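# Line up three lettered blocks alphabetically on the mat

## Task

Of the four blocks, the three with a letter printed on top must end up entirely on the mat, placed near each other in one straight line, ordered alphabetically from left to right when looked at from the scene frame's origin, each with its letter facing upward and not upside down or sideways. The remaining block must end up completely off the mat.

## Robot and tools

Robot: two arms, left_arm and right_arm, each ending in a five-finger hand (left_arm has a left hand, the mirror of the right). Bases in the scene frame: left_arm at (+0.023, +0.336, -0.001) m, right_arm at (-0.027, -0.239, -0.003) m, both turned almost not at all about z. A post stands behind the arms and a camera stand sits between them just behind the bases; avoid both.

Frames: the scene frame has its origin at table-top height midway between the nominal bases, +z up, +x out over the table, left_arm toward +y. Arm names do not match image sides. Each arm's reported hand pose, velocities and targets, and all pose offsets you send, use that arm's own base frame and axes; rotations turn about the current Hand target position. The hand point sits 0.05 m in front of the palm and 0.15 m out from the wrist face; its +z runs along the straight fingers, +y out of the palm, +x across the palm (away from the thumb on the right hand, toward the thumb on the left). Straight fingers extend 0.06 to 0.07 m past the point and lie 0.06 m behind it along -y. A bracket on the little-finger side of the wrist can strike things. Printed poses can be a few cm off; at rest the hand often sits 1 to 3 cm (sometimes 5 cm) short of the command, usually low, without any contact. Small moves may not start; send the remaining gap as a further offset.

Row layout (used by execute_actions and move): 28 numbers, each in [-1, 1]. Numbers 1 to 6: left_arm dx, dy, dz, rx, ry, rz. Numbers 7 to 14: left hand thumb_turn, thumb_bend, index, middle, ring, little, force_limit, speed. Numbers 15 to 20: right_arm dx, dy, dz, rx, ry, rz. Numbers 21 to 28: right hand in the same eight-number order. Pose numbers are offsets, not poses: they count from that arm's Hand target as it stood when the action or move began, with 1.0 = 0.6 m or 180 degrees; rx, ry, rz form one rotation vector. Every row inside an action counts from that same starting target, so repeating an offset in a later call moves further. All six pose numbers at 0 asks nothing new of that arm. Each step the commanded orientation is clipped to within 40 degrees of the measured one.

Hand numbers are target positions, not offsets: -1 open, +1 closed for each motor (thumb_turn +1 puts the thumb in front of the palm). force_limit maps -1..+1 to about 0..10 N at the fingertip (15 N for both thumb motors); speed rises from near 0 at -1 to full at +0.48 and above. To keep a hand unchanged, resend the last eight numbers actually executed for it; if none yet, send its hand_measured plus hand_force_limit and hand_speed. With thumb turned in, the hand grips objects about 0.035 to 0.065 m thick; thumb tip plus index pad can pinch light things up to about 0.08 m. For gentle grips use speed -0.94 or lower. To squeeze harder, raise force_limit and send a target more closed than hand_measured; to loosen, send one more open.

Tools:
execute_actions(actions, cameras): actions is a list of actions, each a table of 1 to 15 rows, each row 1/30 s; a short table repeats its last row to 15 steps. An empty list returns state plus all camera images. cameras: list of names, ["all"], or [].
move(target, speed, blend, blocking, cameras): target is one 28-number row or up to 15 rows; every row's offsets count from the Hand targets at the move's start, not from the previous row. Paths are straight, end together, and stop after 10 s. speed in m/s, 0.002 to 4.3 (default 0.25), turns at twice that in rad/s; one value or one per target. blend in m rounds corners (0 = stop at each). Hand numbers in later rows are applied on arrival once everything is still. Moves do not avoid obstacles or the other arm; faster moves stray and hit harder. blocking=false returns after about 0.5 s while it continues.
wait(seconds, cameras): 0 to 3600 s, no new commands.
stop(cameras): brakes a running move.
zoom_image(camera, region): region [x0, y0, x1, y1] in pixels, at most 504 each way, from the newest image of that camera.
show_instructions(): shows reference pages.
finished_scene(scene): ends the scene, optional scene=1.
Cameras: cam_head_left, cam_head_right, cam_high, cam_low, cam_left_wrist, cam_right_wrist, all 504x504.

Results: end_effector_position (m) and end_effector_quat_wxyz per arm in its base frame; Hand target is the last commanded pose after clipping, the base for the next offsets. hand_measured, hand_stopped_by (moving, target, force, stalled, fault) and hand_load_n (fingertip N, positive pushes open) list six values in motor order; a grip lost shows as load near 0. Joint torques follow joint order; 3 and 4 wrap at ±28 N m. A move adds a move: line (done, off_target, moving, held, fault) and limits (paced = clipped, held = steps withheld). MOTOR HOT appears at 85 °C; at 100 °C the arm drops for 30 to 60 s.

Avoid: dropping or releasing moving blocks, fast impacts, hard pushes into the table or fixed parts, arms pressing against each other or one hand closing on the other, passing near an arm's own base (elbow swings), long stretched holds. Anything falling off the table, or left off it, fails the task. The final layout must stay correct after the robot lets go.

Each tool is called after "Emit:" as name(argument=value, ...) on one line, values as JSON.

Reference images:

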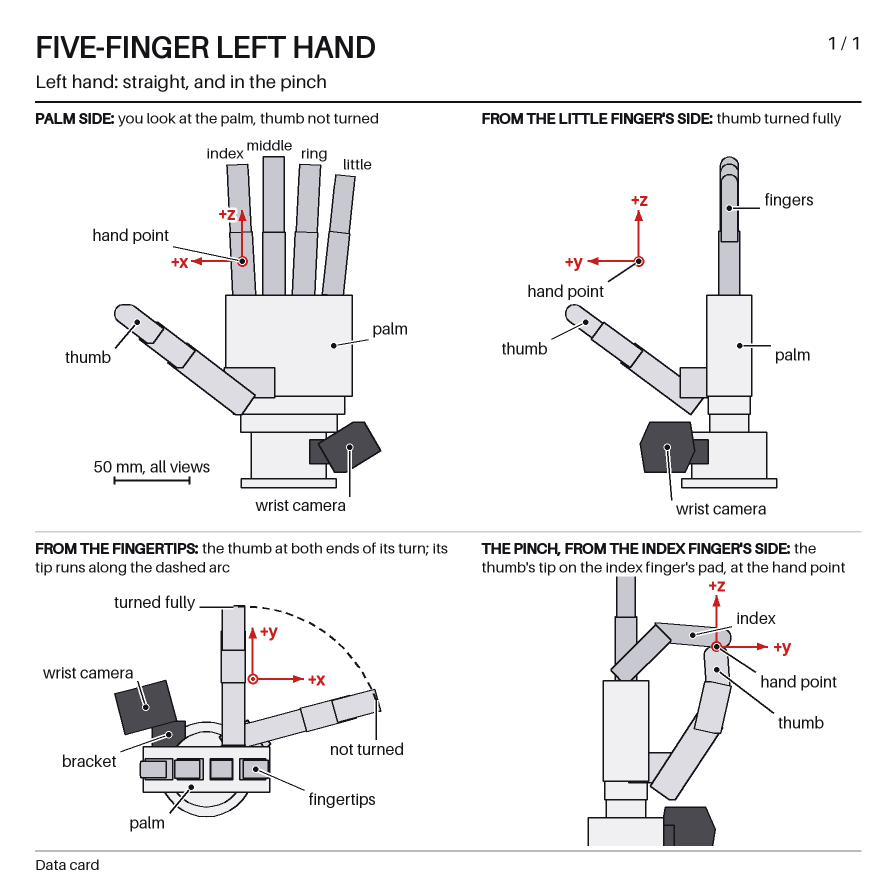

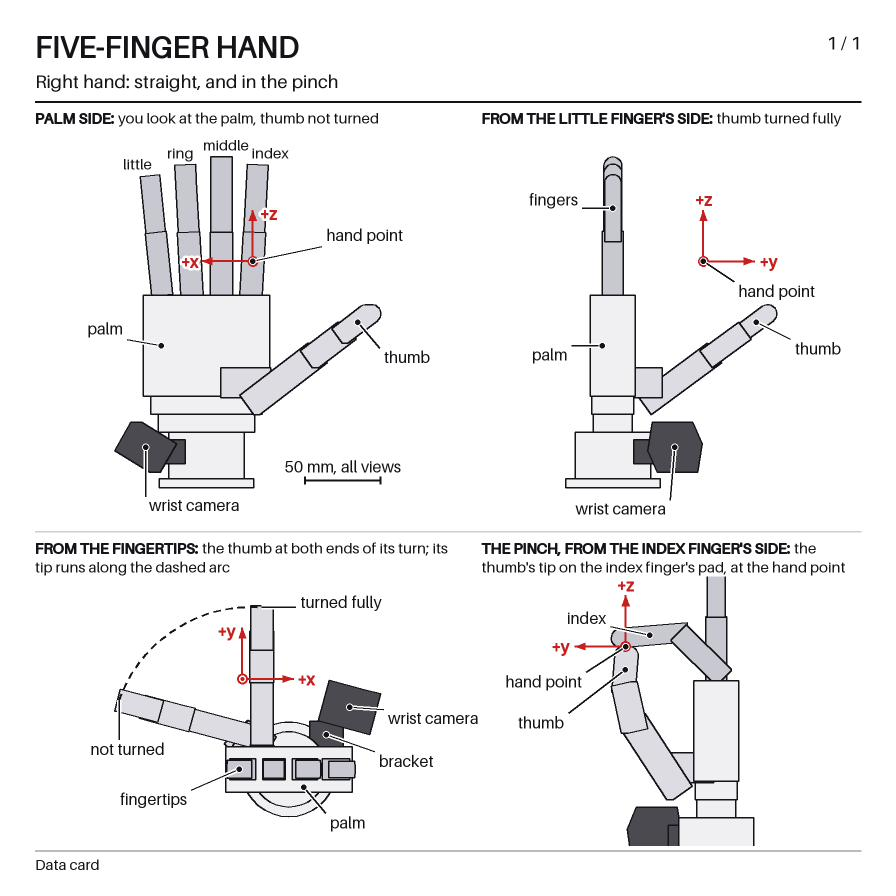

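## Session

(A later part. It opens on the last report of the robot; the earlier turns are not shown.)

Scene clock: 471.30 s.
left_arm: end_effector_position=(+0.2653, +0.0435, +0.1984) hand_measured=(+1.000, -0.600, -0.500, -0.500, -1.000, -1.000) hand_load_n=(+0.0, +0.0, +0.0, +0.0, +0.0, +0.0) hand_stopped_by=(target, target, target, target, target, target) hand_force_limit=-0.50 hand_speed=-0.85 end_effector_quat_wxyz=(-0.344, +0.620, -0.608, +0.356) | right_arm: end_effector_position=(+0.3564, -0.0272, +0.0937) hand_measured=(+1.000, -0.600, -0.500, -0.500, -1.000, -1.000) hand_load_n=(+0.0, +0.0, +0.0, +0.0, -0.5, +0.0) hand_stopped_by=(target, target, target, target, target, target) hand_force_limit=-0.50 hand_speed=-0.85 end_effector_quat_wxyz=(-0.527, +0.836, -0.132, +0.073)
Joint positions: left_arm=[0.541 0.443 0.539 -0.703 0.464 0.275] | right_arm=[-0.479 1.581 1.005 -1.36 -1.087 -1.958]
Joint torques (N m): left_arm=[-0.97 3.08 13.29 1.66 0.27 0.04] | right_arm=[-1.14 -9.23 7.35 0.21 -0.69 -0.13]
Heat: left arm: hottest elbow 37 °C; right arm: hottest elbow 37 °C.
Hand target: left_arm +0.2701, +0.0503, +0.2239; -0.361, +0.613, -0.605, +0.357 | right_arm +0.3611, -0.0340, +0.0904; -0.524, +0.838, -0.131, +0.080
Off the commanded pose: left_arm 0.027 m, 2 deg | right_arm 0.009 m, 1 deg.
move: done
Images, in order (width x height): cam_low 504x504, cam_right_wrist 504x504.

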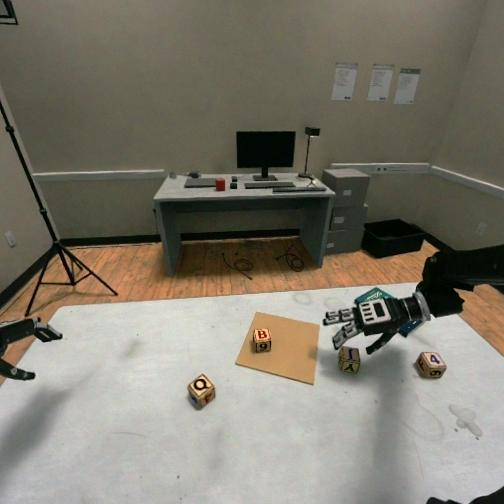

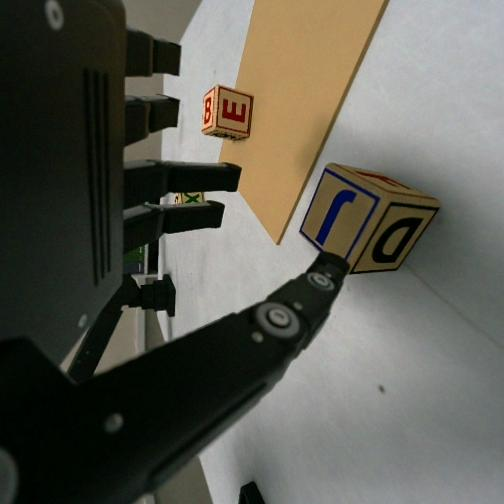

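Emit:
move(target=[[0,0,0,0,0,0,1,-0.6,-0.5,-0.5,-1,-1,-0.5,-0.85,0.007,-0.009,0.0,0,0,0,1,-0.6,-0.5,-0.5,-1,-1,-0.5,-0.85],[0,0,0,0,0,0,1,-0.6,-0.5,-0.5,-1,-1,-0.5,-0.85,0.007,-0.009,-0.045,0,0,0,1,-0.6,-0.5,-0.5,-1,-1,-0.5,-0.85]], cameras=["cam_right_wrist","cam_low"], speed=0.08)

Emit:
zoom_image(camera="cam_right_wrist", region=[180, 110, 380, 310])

Emit:
zoom_image(camera="cam_low", region=[300, 290, 440, 400])

Scene clock: 488.17 s.
left_arm: end_effector_position=(+0.2653, +0.0435, +0.1984) hand_measured=(+1.000, -0.600, -0.500, -0.500, -1.000, -1.000) hand_load_n=(+0.0, +0.0, +0.0, +0.0, -0.5, +0.0) hand_stopped_by=(target, target, target, target, target, target) hand_force_limit=-0.50 hand_speed=-0.85 end_effector_quat_wxyz=(-0.344, +0.620, -0.608, +0.356) | right_arm: end_effector_position=(+0.3647, -0.0347, +0.0702) hand_measured=(+1.000, -0.600, -0.500, -0.500, -1.000, -1.000) hand_load_n=(+0.0, +0.0, +0.0, +0.0, +0.0, +0.0) hand_stopped_by=(target, target, target, target, target, target) hand_force_limit=-0.50 hand_speed=-0.85 end_effector_quat_wxyz=(-0.525, +0.837, -0.129, +0.078)
Joint positions: left_arm=[0.541 0.443 0.539 -0.703 0.464 0.275] | right_arm=[-0.487 1.638 1.005 -1.303 -1.085 -1.973]
Joint torques (N m): left_arm=[-0.97 3.08 13.29 1.68 0.27 0.04] | right_arm=[-1.08 -10.05 6.34 0.24 -0.68 -0.1]
Heat: left arm: hottest elbow 39 °C; right arm: hottest elbow 36 °C.
Hand target: left_arm +0.2701, +0.0503, +0.2239; -0.361, +0.613, -0.605, +0.357 | right_arm +0.3653, -0.0394, +0.0634; -0.524, +0.838, -0.131, +0.080
Off the commanded pose: left_arm 0.027 m, 2 deg | right_arm 0.008 m, 0 deg.
move: done
Images, in order (width x height): cam_low 504x504, cam_right_wrist 504x504.

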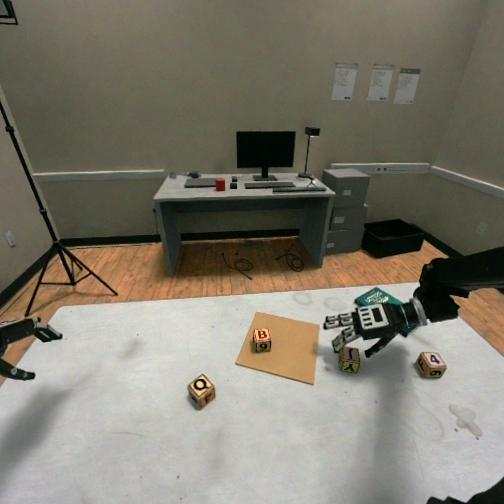

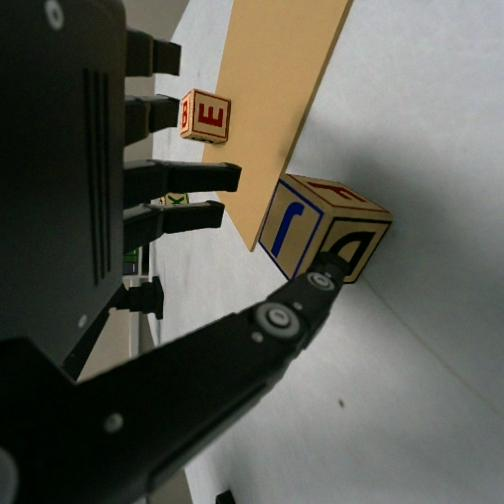

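Scaled by 2.520 from the camera's image (finer frame: 720x720).

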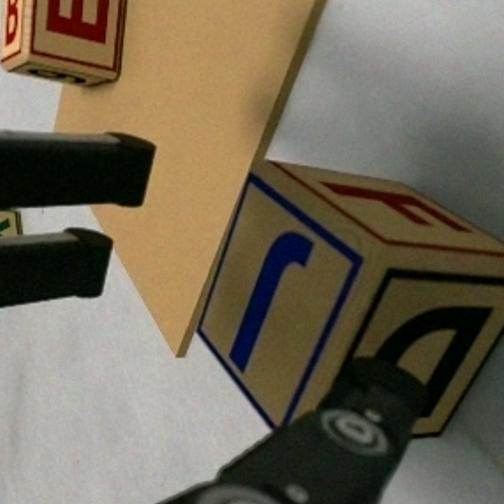

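Scaled by 3.600 from the camera's image (finer frame: 720x720).

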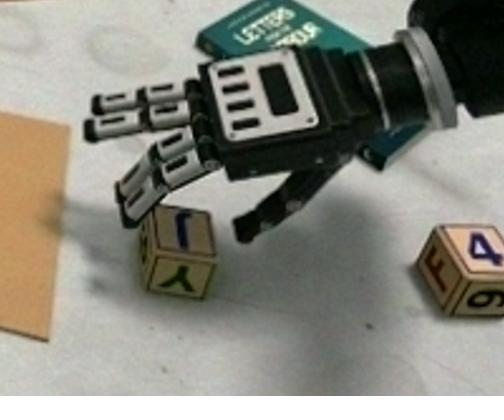

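Emit:
move(target=[0,0,0,0,0,0,1,-0.6,-0.5,-0.5,-1,-1,-0.5,-0.85,0,0,-0.032,0,0,0,1,-0.6,-0.5,-0.5,-1,-1,-0.5,-0.85], cameras=["cam_right_wrist","cam_low"], speed=0.08)

Emit:
zoom_image(camera="cam_right_wrist", region=[180, 120, 380, 300])

Emit:
zoom_image(camera="cam_low", region=[300, 290, 440, 400])

Scene clock: 496.27 s.
left_arm: end_effector_position=(+0.2653, +0.0435, +0.1984) hand_measured=(+1.000, -0.600, -0.500, -0.500, -1.000, -1.000) hand_load_n=(+0.0, +0.0, +0.0, +0.0, +0.0, +0.0) hand_stopped_by=(target, target, target, target, target, target) hand_force_limit=-0.50 hand_speed=-0.85 end_effector_quat_wxyz=(-0.344, +0.620, -0.608, +0.356) | right_arm: end_effector_position=(+0.3648, -0.0348, +0.0507) hand_measured=(+1.000, -0.600, -0.500, -0.500, -1.000, -1.000) hand_load_n=(+0.0, -0.5, +0.0, +0.0, +0.0, -0.5) hand_stopped_by=(target, target, target, target, target, target) hand_force_limit=-0.50 hand_speed=-0.85 end_effector_quat_wxyz=(-0.525, +0.837, -0.129, +0.077)
Joint positions: left_arm=[0.541 0.443 0.539 -0.703 0.464 0.275] | right_arm=[-0.487 1.673 0.987 -1.251 -1.085 -1.973]
Joint torques (N m): left_arm=[-0.97 3.14 13.29 1.66 0.27 0.04] | right_arm=[-1.08 -9.41 6.01 0.2 -0.68 -0.1]
Heat: left arm: hottest elbow 40 °C; right arm: hottest elbow 36 °C.
Hand target: left_arm +0.2701, +0.0503, +0.2239; -0.361, +0.613, -0.605, +0.357 | right_arm +0.3651, -0.0393, +0.0441; -0.524, +0.838, -0.131, +0.079
Off the commanded pose: left_arm 0.027 m, 2 deg | right_arm 0.008 m, 0 deg.
move: done
Images, in order (width x height): cam_low 504x504, cam_right_wrist 504x504.

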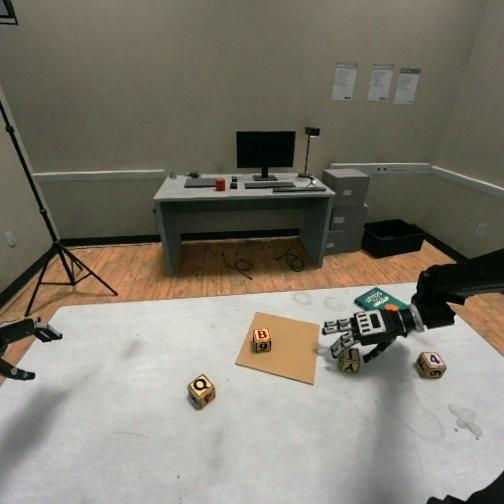

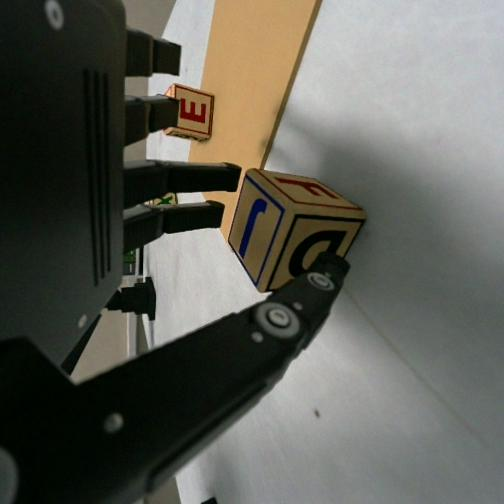

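Scaled by 2.520 from the camera's image (finer frame: 720x720).

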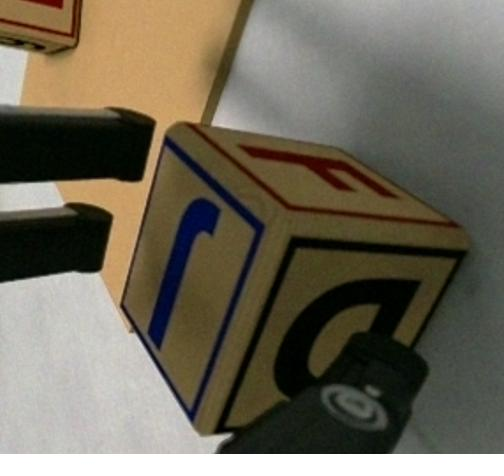

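Scaled by 3.600 from the camera's image (finer frame: 720x720).

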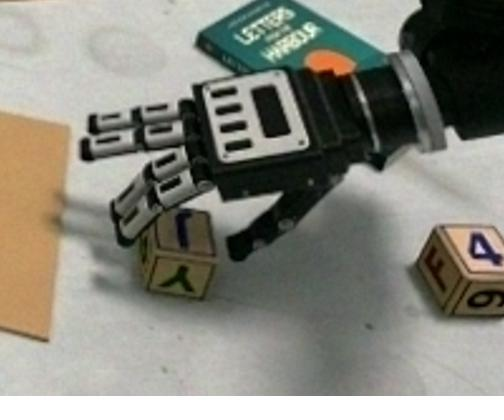

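Emit:
move(target=[[0,0,0,0,0,0,1,-0.6,-0.5,-0.5,-1,-1,-0.5,-0.85,0,0,0.005,0,0,0,1,0,-0.25,-0.25,-1,-1,-0.5,-0.85],[0,0,0,0,0,0,1,-0.6,-0.5,-0.5,-1,-1,-0.5,-0.85,0.0,0.0,0.11,0,0,0,1,0,-0.25,-0.25,-1,-1,-0.5,-0.85]], cameras=["cam_right_wrist","cam_low"], speed=0.1)

Scene clock: 506.13 s.
left_arm: end_effector_position=(+0.2653, +0.0435, +0.1984) hand_measured=(+1.000, -0.600, -0.500, -0.500, -1.000, -1.000) hand_load_n=(+0.0, +0.0, +0.0, +0.0, -0.5, +0.0) hand_stopped_by=(target, target, target, target, target, target) hand_force_limit=-0.50 hand_speed=-0.85 end_effector_quat_wxyz=(-0.344, +0.620, -0.608, +0.356) | right_arm: end_effector_position=(+0.3567, -0.0308, +0.1010) hand_measured=(+1.000, -0.374, -0.250, -0.250, -1.000, -1.000) hand_load_n=(+0.5, +4.5, +2.0, +2.5, +0.0, +0.0) hand_stopped_by=(target, force, target, target, target, target) hand_force_limit=-0.50 hand_speed=-0.85 end_effector_quat_wxyz=(-0.528, +0.836, -0.135, +0.067)
Joint positions: left_arm=[0.541 0.443 0.539 -0.703 0.464 0.275] | right_arm=[-0.487 1.586 1.03 -1.407 -1.083 -1.973]
Joint torques (N m): left_arm=[-0.97 3.08 13.29 1.66 0.27 0.04] | right_arm=[-1.14 -10.87 8.92 -0.53 -0.73 -0.08]
Heat: left arm: hottest elbow 40 °C; right arm: hottest elbow 36 °C.
Hand target: left_arm +0.2701, +0.0503, +0.2239; -0.361, +0.613, -0.605, +0.357 | right_arm +0.3652, -0.0394, +0.1101; -0.524, +0.838, -0.131, +0.080
Off the commanded pose: left_arm 0.027 m, 2 deg | right_arm 0.015 m, 2 deg.
move: off_target (right_arm)
Images, in order (width x height): cam_low 504x504, cam_right_wrist 504x504.

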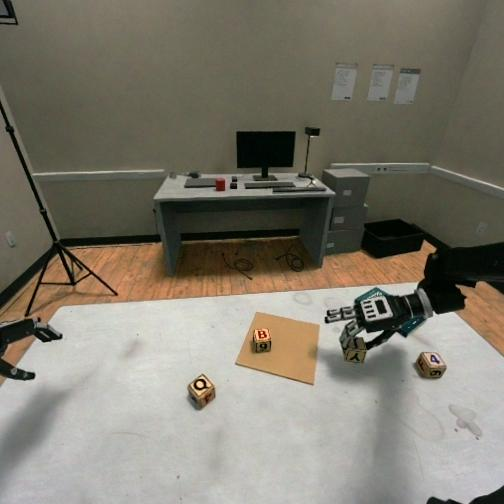

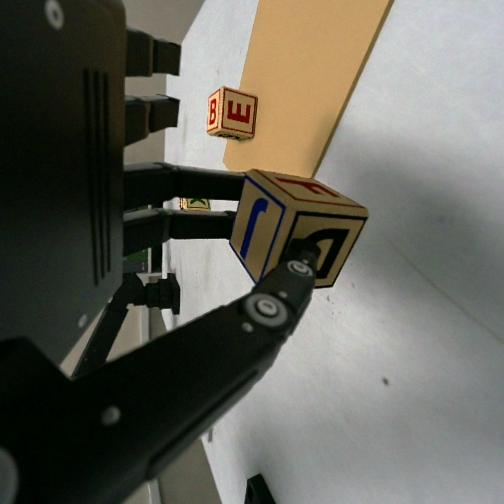

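Emit:
move(target=[[0,0,0,0,0,0,1,-0.6,-0.5,-0.5,-1,-1,-0.5,-0.85,0.031,0.036,0.01,0,0,-0.683,1,0,-0.25,-0.25,-1,-1,-0.5,-0.85],[0,0,0,0,0,0,1,-0.6,-0.5,-0.5,-1,-1,-0.5,-0.85,0.031,0.036,-0.08,0,0,-0.683,1,0,-0.25,-0.25,-1,-1,-0.5,-0.85]], cameras=["cam_right_wrist","cam_low","cam_high"], speed=0.25)

Emit:
zoom_image(camera="cam_low", region=[300, 290, 440, 400])

Scene clock: 517.57 s.
left_arm: end_effector_position=(+0.2653, +0.0435, +0.1984) hand_measured=(+1.000, -0.600, -0.500, -0.500, -1.000, -1.000) hand_load_n=(+0.0, +0.0, +0.0, -0.5, +0.0, +0.0) hand_stopped_by=(target, target, target, target, target, target) hand_force_limit=-0.50 hand_speed=-0.85 end_effector_quat_wxyz=(-0.344, +0.620, -0.608, +0.356) | right_arm: end_effector_position=(+0.3772, -0.0220, +0.0576) hand_measured=(+1.000, -0.374, -0.250, -0.250, -1.000, -1.000) hand_load_n=(+0.0, +4.0, +2.0, +2.5, +0.0, +0.0) hand_stopped_by=(target, force, target, target, target, target) hand_force_limit=-0.50 hand_speed=-0.85 end_effector_quat_wxyz=(+0.169, -0.289, +0.800, -0.498)
Joint positions: left_arm=[0.541 0.443 0.539 -0.703 0.464 0.275] | right_arm=[0.276 1.172 0.463 -0.202 0.969 0.796]
Joint torques (N m): left_arm=[-0.97 3.08 13.29 1.66 0.27 0.04] | right_arm=[0.21 -4.42 7.88 1.85 0.66 -0.01]
Heat: left arm: hottest elbow 41 °C; right arm: hottest elbow 36 °C.
Hand target: left_arm +0.2701, +0.0503, +0.2239; -0.361, +0.613, -0.605, +0.357 | right_arm +0.3837, -0.0178, +0.0621; +0.180, -0.285, +0.799, -0.498
Off the commanded pose: left_arm 0.027 m, 2 deg | right_arm 0.009 m, 1 deg.
move: done
Images, in order (width x height): cam_high 504x504, cam_low 504x504, cam_right_wrist 504x504.

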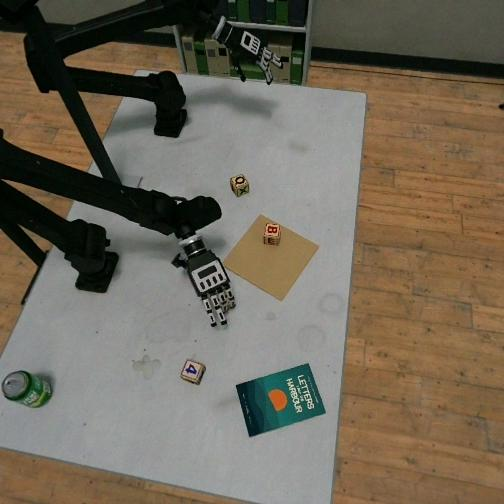

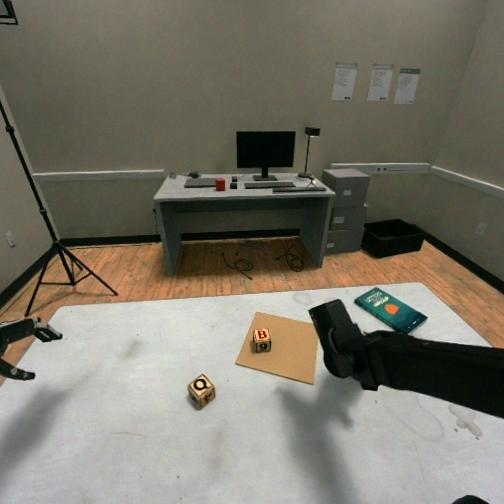

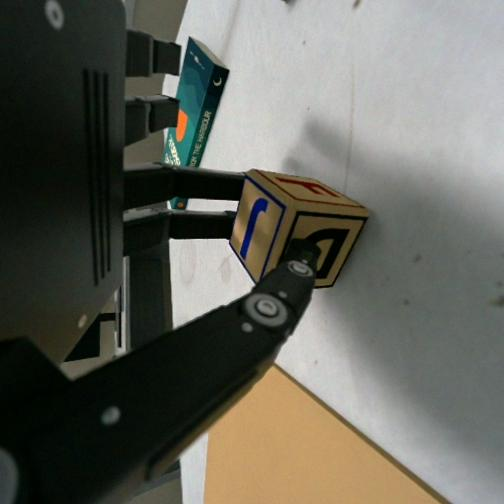

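Scaled by 3.600 from the camera's image (finer frame: 720x720).

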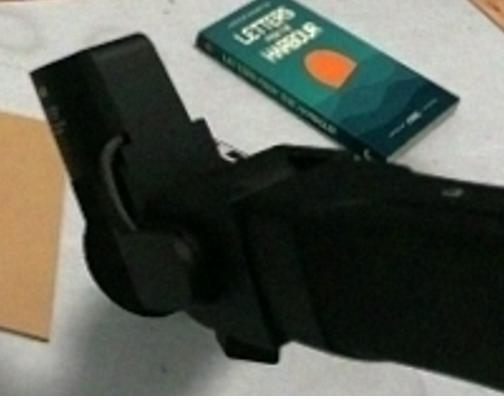

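Emit:
move(target=[0,0,0,0,0,0,1,-0.6,-0.5,-0.5,-1,-1,-0.5,-0.85,0,0,-0.009,0,0,0,1,0,-0.25,-0.25,-1,-1,-0.5,-0.85], speed=0.05)

Emit:
move(target=[0,0,0,0,0,0,1,-0.6,-0.5,-0.5,-1,-1,-0.5,-0.85,0,0,-0.006,0,0,0,1,0,-0.25,-0.25,-1,-1,-0.5,-0.85], speed=0.05, cameras=["cam_right_wrist"])

Scene clock: 522.73 s.
left_arm: end_effector_position=(+0.2653, +0.0435, +0.1984) hand_measured=(+1.000, -0.600, -0.500, -0.500, -1.000, -1.000) hand_load_n=(+0.0, +0.0, +0.0, +0.0, +0.0, +0.0) hand_stopped_by=(target, target, target, target, target, target) hand_force_limit=-0.50 hand_speed=-0.85 end_effector_quat_wxyz=(-0.344, +0.620, -0.608, +0.356) | right_arm: end_effector_position=(+0.3812, -0.0209, +0.0582) hand_measured=(+1.000, -0.374, -0.250, -0.250, -1.000, -1.000) hand_load_n=(+0.5, +4.5, +2.0, +2.5, +0.0, +0.0) hand_stopped_by=(target, force, target, target, target, target) hand_force_limit=-0.50 hand_speed=-0.85 end_effector_quat_wxyz=(+0.176, -0.285, +0.800, -0.498)
Joint positions: left_arm=[0.541 0.443 0.539 -0.703 0.464 0.275] | right_arm=[0.276 1.179 0.463 -0.178 0.969 0.796]
Joint torques (N m): left_arm=[-0.97 3.08 13.27 1.66 0.27 0.04] | right_arm=[0.21 -3.78 7.24 1.91 0.66 0]
Heat: left arm: hottest elbow 41 °C; right arm: hottest elbow 36 °C.
Hand target: left_arm +0.2701, +0.0503, +0.2239; -0.361, +0.613, -0.605, +0.357 | right_arm +0.3837, -0.0178, +0.0567; +0.181, -0.285, +0.799, -0.498
Off the commanded pose: left_arm 0.027 m, 2 deg | right_arm 0.004 m, 1 deg.
move: done

Scene clock: 523.27 s.
left_arm: end_effector_position=(+0.2653, +0.0435, +0.1984) hand_measured=(+1.000, -0.600, -0.500, -0.500, -1.000, -1.000) hand_load_n=(+0.0, +0.0, +0.0, +0.0, +0.0, +0.0) hand_stopped_by=(target, target, target, target, target, target) hand_force_limit=-0.50 hand_speed=-0.85 end_effector_quat_wxyz=(-0.344, +0.620, -0.608, +0.356) | right_arm: end_effector_position=(+0.3814, -0.0209, +0.0547) hand_measured=(+1.000, -0.374, -0.250, -0.250, -1.000, -1.000) hand_load_n=(+0.5, +4.5, +2.0, +2.5, +0.0, +0.0) hand_stopped_by=(target, force, target, target, target, target) hand_force_limit=-0.50 hand_speed=-0.85 end_effector_quat_wxyz=(+0.176, -0.285, +0.800, -0.498)
Joint positions: left_arm=[0.541 0.443 0.539 -0.703 0.464 0.275] | right_arm=[0.276 1.19 0.458 -0.163 0.969 0.796]
Joint torques (N m): left_arm=[-0.97 3.08 13.29 1.68 0.27 0.04] | right_arm=[0.09 -3.78 7.17 1.84 0.64 0.02]
Heat: left arm: hottest elbow 41 °C; right arm: hottest elbow 36 °C.
Hand target: left_arm +0.2701, +0.0503, +0.2239; -0.361, +0.613, -0.605, +0.357 | right_arm +0.3837, -0.0179, +0.0530; +0.180, -0.285, +0.799, -0.499
Off the commanded pose: left_arm 0.027 m, 2 deg | right_arm 0.004 m, 1 deg.
move: done

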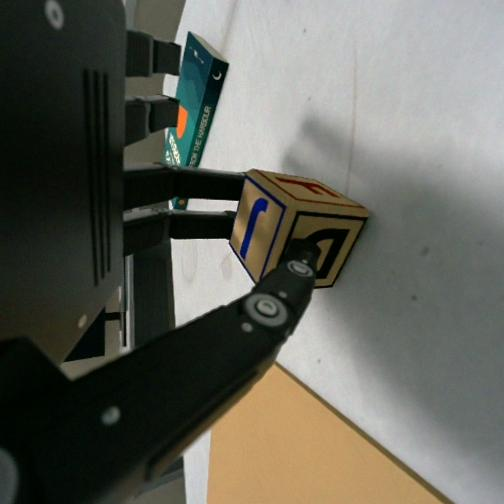

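Emit:
move(target=[0,0,0,0,0,0,1,-0.6,-0.5,-0.5,-1,-1,-0.5,-0.85,0,0,-0.006,0,0,0,1,0,-0.25,-0.25,-1,-1,-0.5,-0.85], speed=0.05)

Emit:
move(target=[0,0,0,0,0,0,1,-0.6,-0.5,-0.5,-1,-1,-0.5,-0.85,0,0,-0.005,0,0,0,1,0,-0.25,-0.25,-1,-1,-0.5,-0.85], speed=0.05, cameras=["cam_right_wrist"])

Scene clock: 527.17 s.
left_arm: end_effector_position=(+0.2653, +0.0435, +0.1984) hand_measured=(+1.000, -0.600, -0.500, -0.500, -1.000, -1.000) hand_load_n=(+0.0, +0.0, +0.0, +0.0, +0.0, +0.0) hand_stopped_by=(target, target, target, target, target, target) hand_force_limit=-0.50 hand_speed=-0.85 end_effector_quat_wxyz=(-0.344, +0.620, -0.608, +0.356) | right_arm: end_effector_position=(+0.3835, -0.0204, +0.0543) hand_measured=(+1.000, -0.374, -0.250, -0.250, -1.000, -1.000) hand_load_n=(+0.0, +4.0, +2.0, +2.5, +0.0, +0.0) hand_stopped_by=(target, force, target, target, target, target) hand_force_limit=-0.50 hand_speed=-0.85 end_effector_quat_wxyz=(+0.180, -0.282, +0.799, -0.499)
Joint positions: left_arm=[0.541 0.443 0.539 -0.703 0.464 0.275] | right_arm=[0.276 1.196 0.457 -0.145 0.97 0.796]
Joint torques (N m): left_arm=[-0.97 3.08 13.29 1.66 0.27 0.04] | right_arm=[0.09 -3.49 6.87 1.91 0.61 0]
Heat: left arm: hottest elbow 41 °C; right arm: hottest elbow 36 °C.
Hand target: left_arm +0.2701, +0.0503, +0.2239; -0.361, +0.613, -0.605, +0.357 | right_arm +0.3837, -0.0178, +0.0495; +0.181, -0.285, +0.799, -0.498
Off the commanded pose: left_arm 0.027 m, 2 deg | right_arm 0.006 m, 0 deg.
move: done

Scene clock: 527.67 s.
left_arm: end_effector_position=(+0.2653, +0.0435, +0.1984) hand_measured=(+1.000, -0.600, -0.500, -0.500, -1.000, -1.000) hand_load_n=(+0.0, +0.0, +0.0, +0.0, +0.0, +0.0) hand_stopped_by=(target, target, target, target, target, target) hand_force_limit=-0.50 hand_speed=-0.85 end_effector_quat_wxyz=(-0.344, +0.620, -0.608, +0.356) | right_arm: end_effector_position=(+0.3848, -0.0203, +0.0532) hand_measured=(+1.000, -0.374, -0.250, -0.250, -1.000, -1.000) hand_load_n=(+0.5, +4.0, +2.0, +2.5, +0.0, +0.0) hand_stopped_by=(target, force, target, target, target, target) hand_force_limit=-0.50 hand_speed=-0.85 end_effector_quat_wxyz=(+0.182, -0.280, +0.799, -0.500)
Joint positions: left_arm=[0.541 0.443 0.539 -0.703 0.464 0.275] | right_arm=[0.276 1.203 0.455 -0.131 0.972 0.796]
Joint torques (N m): left_arm=[-0.97 3.08 13.29 1.66 0.27 0.04] | right_arm=[-0.03 -3.43 6.69 1.77 0.54 0]
Heat: left arm: hottest elbow 41 °C; right arm: hottest elbow 36 °C.
Hand target: left_arm +0.2701, +0.0503, +0.2239; -0.361, +0.613, -0.605, +0.357 | right_arm +0.3839, -0.0178, +0.0466; +0.181, -0.285, +0.799, -0.498
Off the commanded pose: left_arm 0.027 m, 2 deg | right_arm 0.007 m, 1 deg.
move: done

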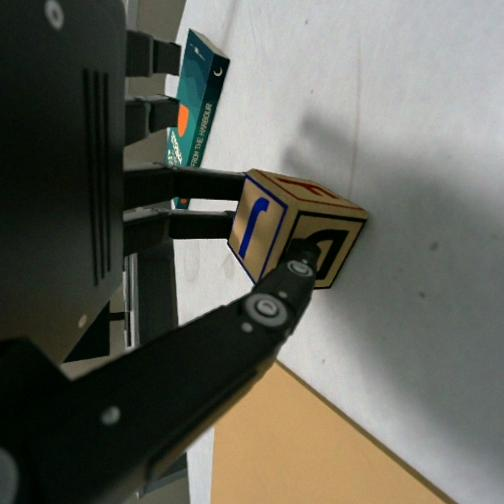

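Emit:
move(target=[[0,0,0,0,0,0,1,-0.6,-0.5,-0.5,-1,-1,-0.5,-0.85,0,0,0.007,0,0,0,1,-0.6,-0.5,-0.5,-1,-1,-0.5,-0.85],[0,0,0,0,0,0,1,-0.6,-0.5,-0.5,-1,-1,-0.5,-0.85,0,0,0.12,0,0,0,1,-0.6,-0.5,-0.5,-1,-1,-0.5,-0.85],[0,0,0,0,0,0,1,-0.6,-0.5,-0.5,-1,-1,-0.5,-0.85,-0.025,-0.029,0.089,0,0,0.5,1,-0.6,-0.5,-0.5,-1,-1,-0.5,-0.85]], speed=[0.08,0.08,0.25], cameras=["cam_right_wrist","cam_high","cam_low"])

Emit:
zoom_image(camera="cam_right_wrist", region=[240, 100, 440, 300])

Scene clock: 541.23 s.
left_arm: end_effector_position=(+0.2653, +0.0435, +0.1984) hand_measured=(+1.000, -0.600, -0.500, -0.500, -1.000, -1.000) hand_load_n=(+0.0, +0.0, +0.0, +0.0, +0.0, +0.0) hand_stopped_by=(target, target, target, target, target, target) hand_force_limit=-0.50 hand_speed=-0.85 end_effector_quat_wxyz=(-0.344, +0.620, -0.608, +0.356) | right_arm: end_effector_position=(+0.3575, -0.0257, +0.0913) hand_measured=(+1.000, -0.600, -0.500, -0.500, -1.000, -1.000) hand_load_n=(+0.0, +0.0, +0.0, +0.0, +0.0, -0.5) hand_stopped_by=(target, target, target, target, target, target) hand_force_limit=-0.50 hand_speed=-0.85 end_effector_quat_wxyz=(-0.481, +0.766, -0.367, +0.216)
Joint positions: left_arm=[0.541 0.443 0.539 -0.703 0.464 0.275] | right_arm=[-0.501 1.192 0.588 -0.337 -0.99 -0.829]
Joint torques (N m): left_arm=[-0.97 3.08 13.29 1.66 0.27 0.04] | right_arm=[-0.91 -4.19 10.65 0.88 -0.8 -0.09]
Heat: left arm: hottest elbow 41 °C; right arm: hottest elbow 36 °C.
Hand target: left_arm +0.2701, +0.0503, +0.2239; -0.361, +0.613, -0.605, +0.357 | right_arm +0.3688, -0.0352, +0.1000; -0.480, +0.766, -0.363, +0.225
Off the commanded pose: left_arm 0.027 m, 2 deg | right_arm 0.017 m, 1 deg.
move: off_target (right_arm)
Images, in order (width x height): cam_high 504x504, cam_low 504x504, cam_right_wrist 504x504.

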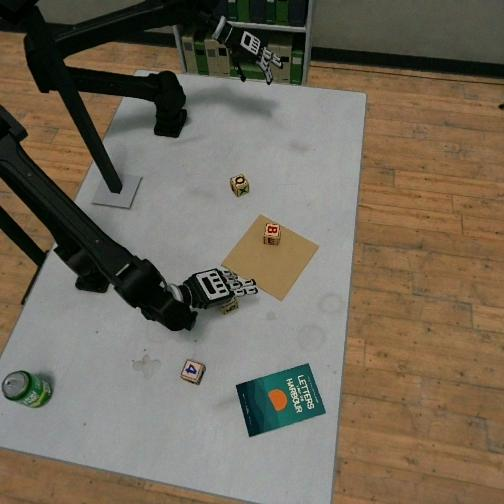

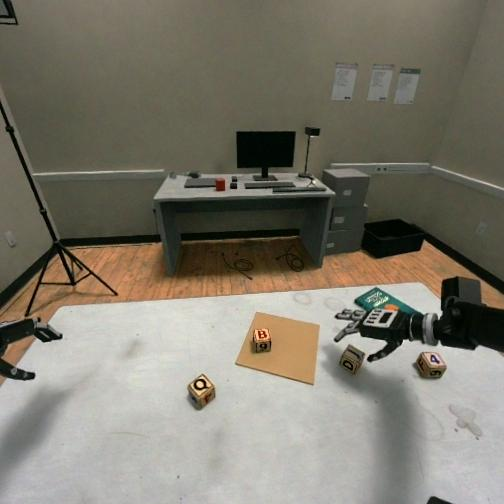

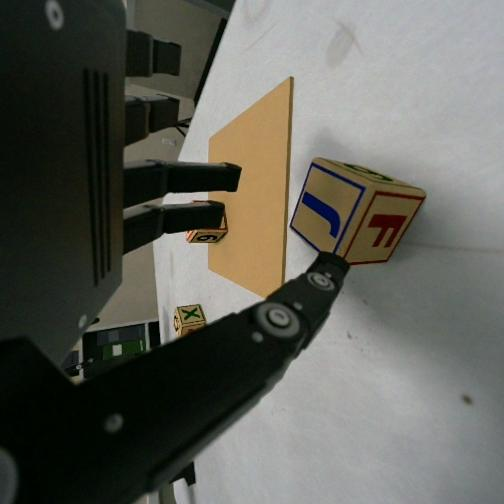

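Scaled by 2.520 from the camera's image (finer frame: 720x720).

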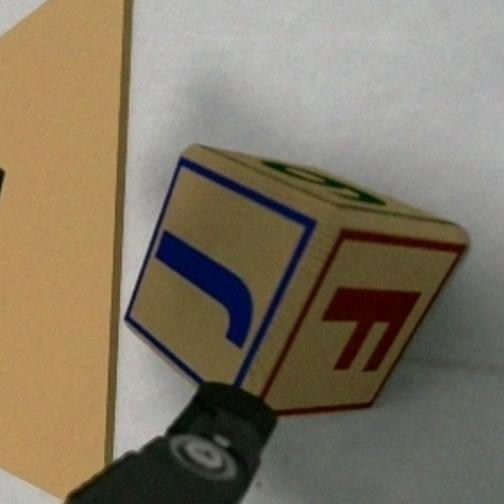

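Emit:
move(target=[[0,0,0,0,0,0,1,-0.6,-0.5,-0.5,-1,-1,-0.5,-0.85,0.0,0.002,-0.04,0,0,0,1,-0.6,-0.5,-0.5,-1,-1,-0.5,-0.85],[0,0,0,0,0,0,1,-0.6,-0.5,-0.5,-1,-1,-0.5,-0.85,0.0,0.002,-0.087,0,0,0,1,-0.6,-0.5,-0.5,-1,-1,-0.5,-0.85]], speed=0.1, cameras=["cam_right_wrist","cam_low"])

Emit:
zoom_image(camera="cam_right_wrist", region=[180, 120, 380, 300])

Emit:
zoom_image(camera="cam_low", region=[300, 290, 440, 400])

Scene clock: 555.33 s.
left_arm: end_effector_position=(+0.2653, +0.0435, +0.1984) hand_measured=(+1.000, -0.600, -0.500, -0.500, -1.000, -1.000) hand_load_n=(+0.0, +0.0, +0.0, +0.0, +0.0, +0.0) hand_stopped_by=(target, target, target, target, target, target) hand_force_limit=-0.50 hand_speed=-0.85 end_effector_quat_wxyz=(-0.344, +0.620, -0.608, +0.356) | right_arm: end_effector_position=(+0.3662, -0.0305, +0.0494) hand_measured=(+1.000, -0.600, -0.500, -0.500, -1.000, -1.000) hand_load_n=(+0.0, +0.0, +0.0, +0.0, +0.0, +0.0) hand_stopped_by=(target, target, target, target, target, target) hand_force_limit=-0.50 hand_speed=-0.85 end_effector_quat_wxyz=(-0.481, +0.766, -0.365, +0.219)
Joint positions: left_arm=[0.541 0.443 0.539 -0.703 0.464 0.275] | right_arm=[-0.501 1.321 0.55 -0.163 -0.99 -0.829]
Joint torques (N m): left_arm=[-0.97 3.08 13.29 1.66 0.27 0.04] | right_arm=[-0.73 -5.77 7.09 1.91 -0.71 -0.07]
Heat: left arm: hottest elbow 42 °C; right arm: hottest elbow 37 °C.
Hand target: left_arm +0.2701, +0.0503, +0.2239; -0.361, +0.613, -0.605, +0.357 | right_arm +0.3687, -0.0340, +0.0477; -0.480, +0.766, -0.363, +0.225
Off the commanded pose: left_arm 0.027 m, 2 deg | right_arm 0.005 m, 1 deg.
move: done
Images, in order (width x height): cam_low 504x504, cam_right_wrist 504x504.

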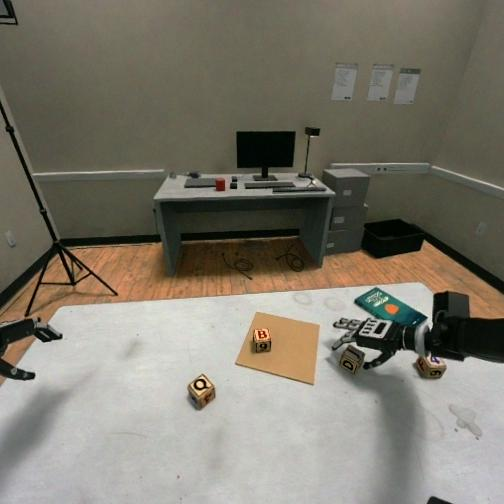

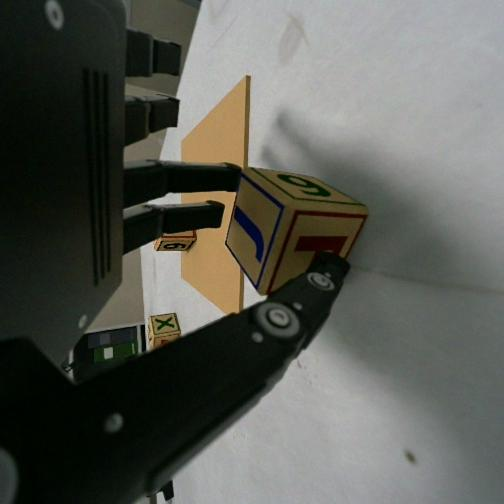

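Scaled by 2.520 from the camera's image (finer frame: 720x720).

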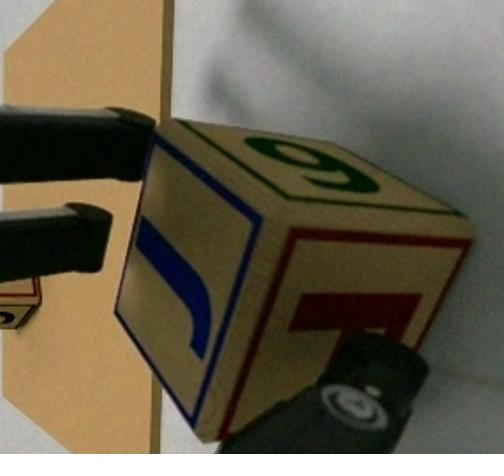

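Scaled by 3.600 from the camera's image (finer frame: 720x720).

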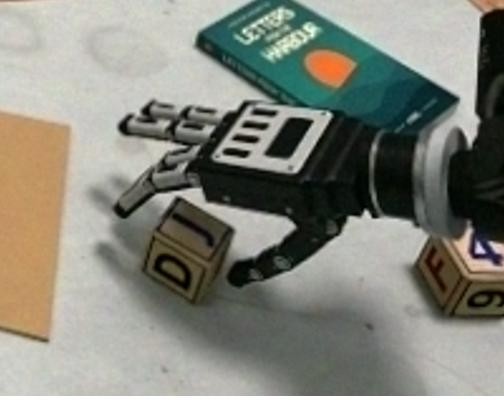

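Emit:
move(target=[[0,0,0,0,0,0,1,-0.6,-0.5,-0.5,-1,-1,-0.5,-0.85,0.0,0.0,0.006,0,0,0,1,0,-0.25,-0.25,-1,-1,-0.5,-0.85],[0,0,0,0,0,0,1,-0.6,-0.5,-0.5,-1,-1,-0.5,-0.85,0.0,0.0,0.154,0,0,0,1,0,-0.25,-0.25,-1,-1,-0.5,-0.85],[0,0,0,0,0,0,1,-0.6,-0.5,-0.5,-1,-1,-0.5,-0.85,0.149,0.273,0.154,0,0,-0.21,1,0,-0.25,-0.25,-1,-1,-0.5,-0.85]], speed=[0.08,0.1,0.2], cameras=["cam_right_wrist","cam_low","cam_high"])

Emit:
zoom_image(camera="cam_high", region=[180, 150, 340, 310])

Scene clock: 569.83 s.
left_arm: end_effector_position=(+0.2653, +0.0435, +0.1984) hand_measured=(+1.000, -0.600, -0.500, -0.500, -1.000, -1.000) hand_load_n=(+0.0, +0.0, +0.0, +0.0, +0.0, +0.0) hand_stopped_by=(target, target, target, target, target, target) hand_force_limit=-0.50 hand_speed=-0.85 end_effector_quat_wxyz=(-0.344, +0.620, -0.608, +0.356) | right_arm: end_effector_position=(+0.4383, +0.1213, +0.1185) hand_measured=(+1.000, -0.380, -0.250, -0.250, -1.000, -1.000) hand_load_n=(+0.5, +4.5, +2.0, +2.0, +0.0, +0.0) hand_stopped_by=(target, force, target, target, target, target) hand_force_limit=-0.50 hand_speed=-0.85 end_effector_quat_wxyz=(-0.361, +0.621, -0.596, +0.359)
Joint positions: left_arm=[0.541 0.443 0.539 -0.703 0.464 0.275] | right_arm=[0.29 1.128 0.577 0.033 0.233 0.112]
Joint torques (N m): left_arm=[-0.97 3.08 13.29 1.66 0.27 0.04] | right_arm=[-0.03 -4.66 11.96 2.59 0.2 0.1]
Heat: left arm: hottest elbow 42 °C; right arm: hottest elbow 37 °C.
Hand target: left_arm +0.2701, +0.0503, +0.2239; -0.361, +0.613, -0.605, +0.357 | right_arm +0.4581, +0.1299, +0.1401; -0.382, +0.607, -0.592, +0.368
Off the commanded pose: left_arm 0.027 m, 2 deg | right_arm 0.031 m, 3 deg.
move: off_target (right_arm)
Images, in order (width x height): cam_high 504x504, cam_low 504x504, cam_right_wrist 504x504.

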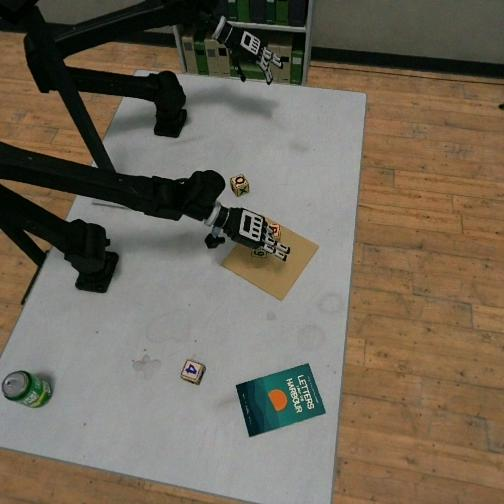

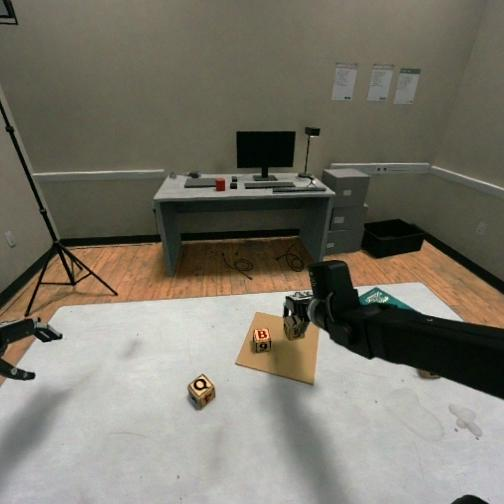

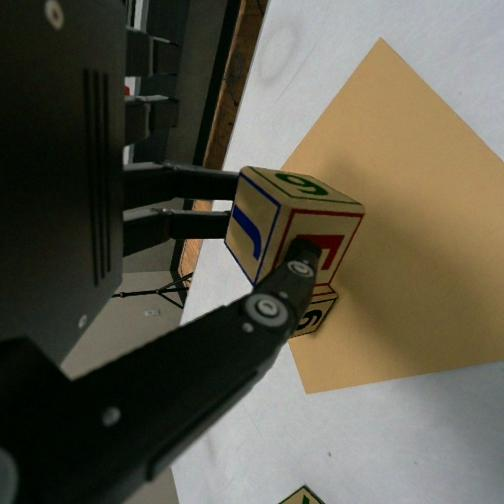

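Scaled by 3.150 from the camera's image (finer frame: 720x720).

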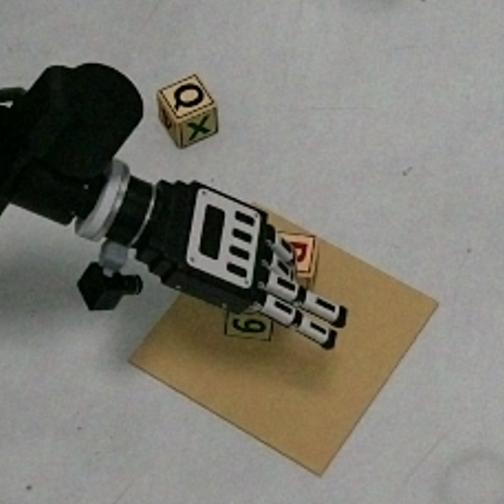

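Emit:
move(target=[0,0,0,0,0,0,1,-0.6,-0.5,-0.5,-1,-1,-0.5,-0.85,-0.002,0.017,-0.123,0,0,0,1,0,-0.25,-0.25,-1,-1,-0.5,-0.85], speed=0.08, cameras=["cam_right_wrist","cam_low","cam_high"])

Emit:
zoom_image(camera="cam_high", region=[220, 200, 320, 300])

Emit:
zoom_image(camera="cam_low", region=[230, 280, 350, 400])

Scene clock: 578.20 s.
left_arm: end_effector_position=(+0.2653, +0.0435, +0.1984) hand_measured=(+1.000, -0.600, -0.500, -0.500, -1.000, -1.000) hand_load_n=(+0.5, +0.0, +0.0, +0.0, +0.0, +0.0) hand_stopped_by=(target, target, target, target, target, target) hand_force_limit=-0.50 hand_speed=-0.85 end_effector_quat_wxyz=(-0.344, +0.620, -0.608, +0.356) | right_arm: end_effector_position=(+0.4538, +0.1342, +0.0641) hand_measured=(+1.000, -0.380, -0.250, -0.250, -1.000, -1.000) hand_load_n=(+0.0, +4.5, +1.5, +2.0, +0.0, +0.0) hand_stopped_by=(target, force, target, target, target, target) hand_force_limit=-0.50 hand_speed=-0.85 end_effector_quat_wxyz=(-0.373, +0.612, -0.593, +0.368)
Joint positions: left_arm=[0.541 0.443 0.539 -0.703 0.464 0.275] | right_arm=[0.316 1.317 0.519 0.312 0.261 0.127]
Joint torques (N m): left_arm=[-0.97 3.14 13.29 1.66 0.27 0.04] | right_arm=[0.26 -6.3 7.57 2.63 0.21 0.08]
Heat: left arm: hottest elbow 42 °C; right arm: hottest elbow 38 °C.
Hand target: left_arm +0.2701, +0.0503, +0.2239; -0.361, +0.613, -0.605, +0.357 | right_arm +0.4569, +0.1402, +0.0663; -0.382, +0.607, -0.592, +0.368
Off the commanded pose: left_arm 0.027 m, 2 deg | right_arm 0.007 m, 1 deg.
move: done
Images, in order (width x height): cam_high 504x504, cam_low 504x504, cam_right_wrist 504x504.

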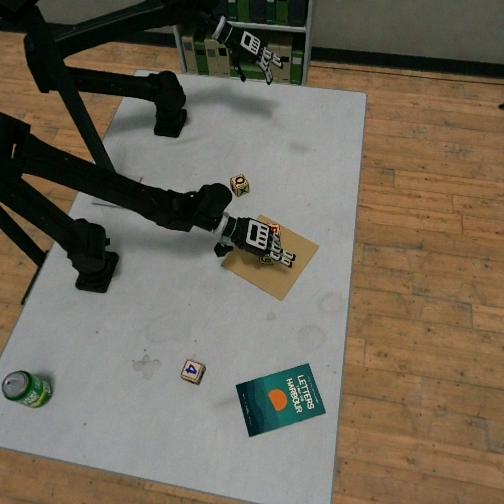

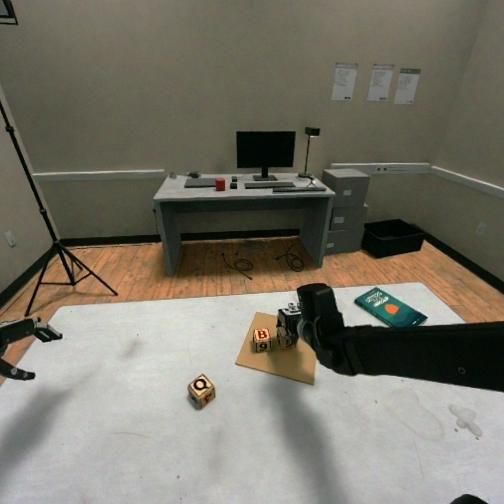

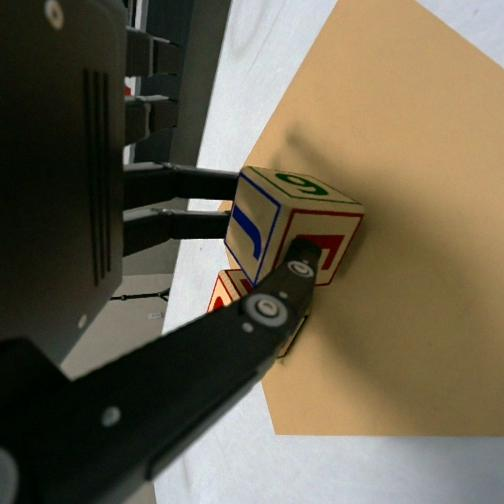

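Scaled by 5.040 from the camera's image (finer frame: 720x720).

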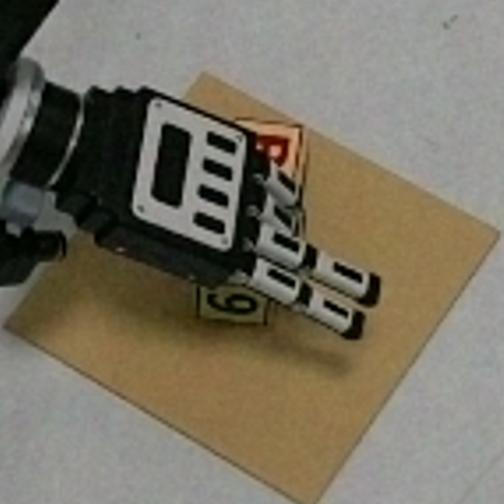

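Scaled by 4.200 from the camera's image (finer frame: 720x720).

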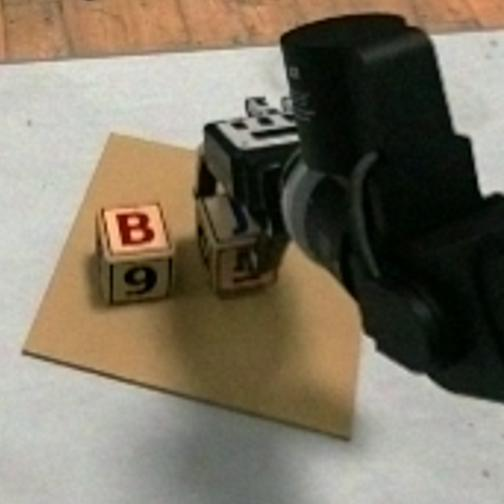

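Emit:
zoom_image(camera="cam_high", region=[250, 215, 290, 270])

Emit:
zoom_image(camera="cam_low", region=[245, 320, 305, 365])

Emit:
zoom_image(camera="cam_high", region=[220, 80, 380, 504])

Scaled by 9.164 from the camera's image (finer frame: 720x720).

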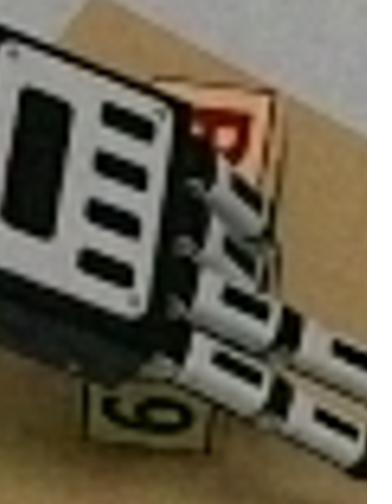

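Scaled by 8.400 from the camera's image (finer frame: 720x720).

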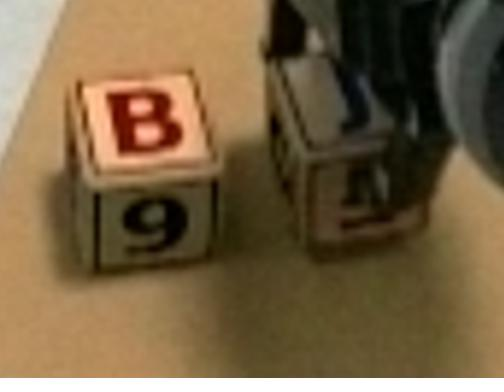

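Scaled by 1.189 from the camera's image (finer frame: 720x720).

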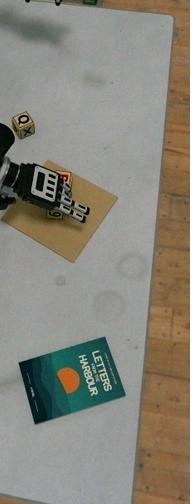

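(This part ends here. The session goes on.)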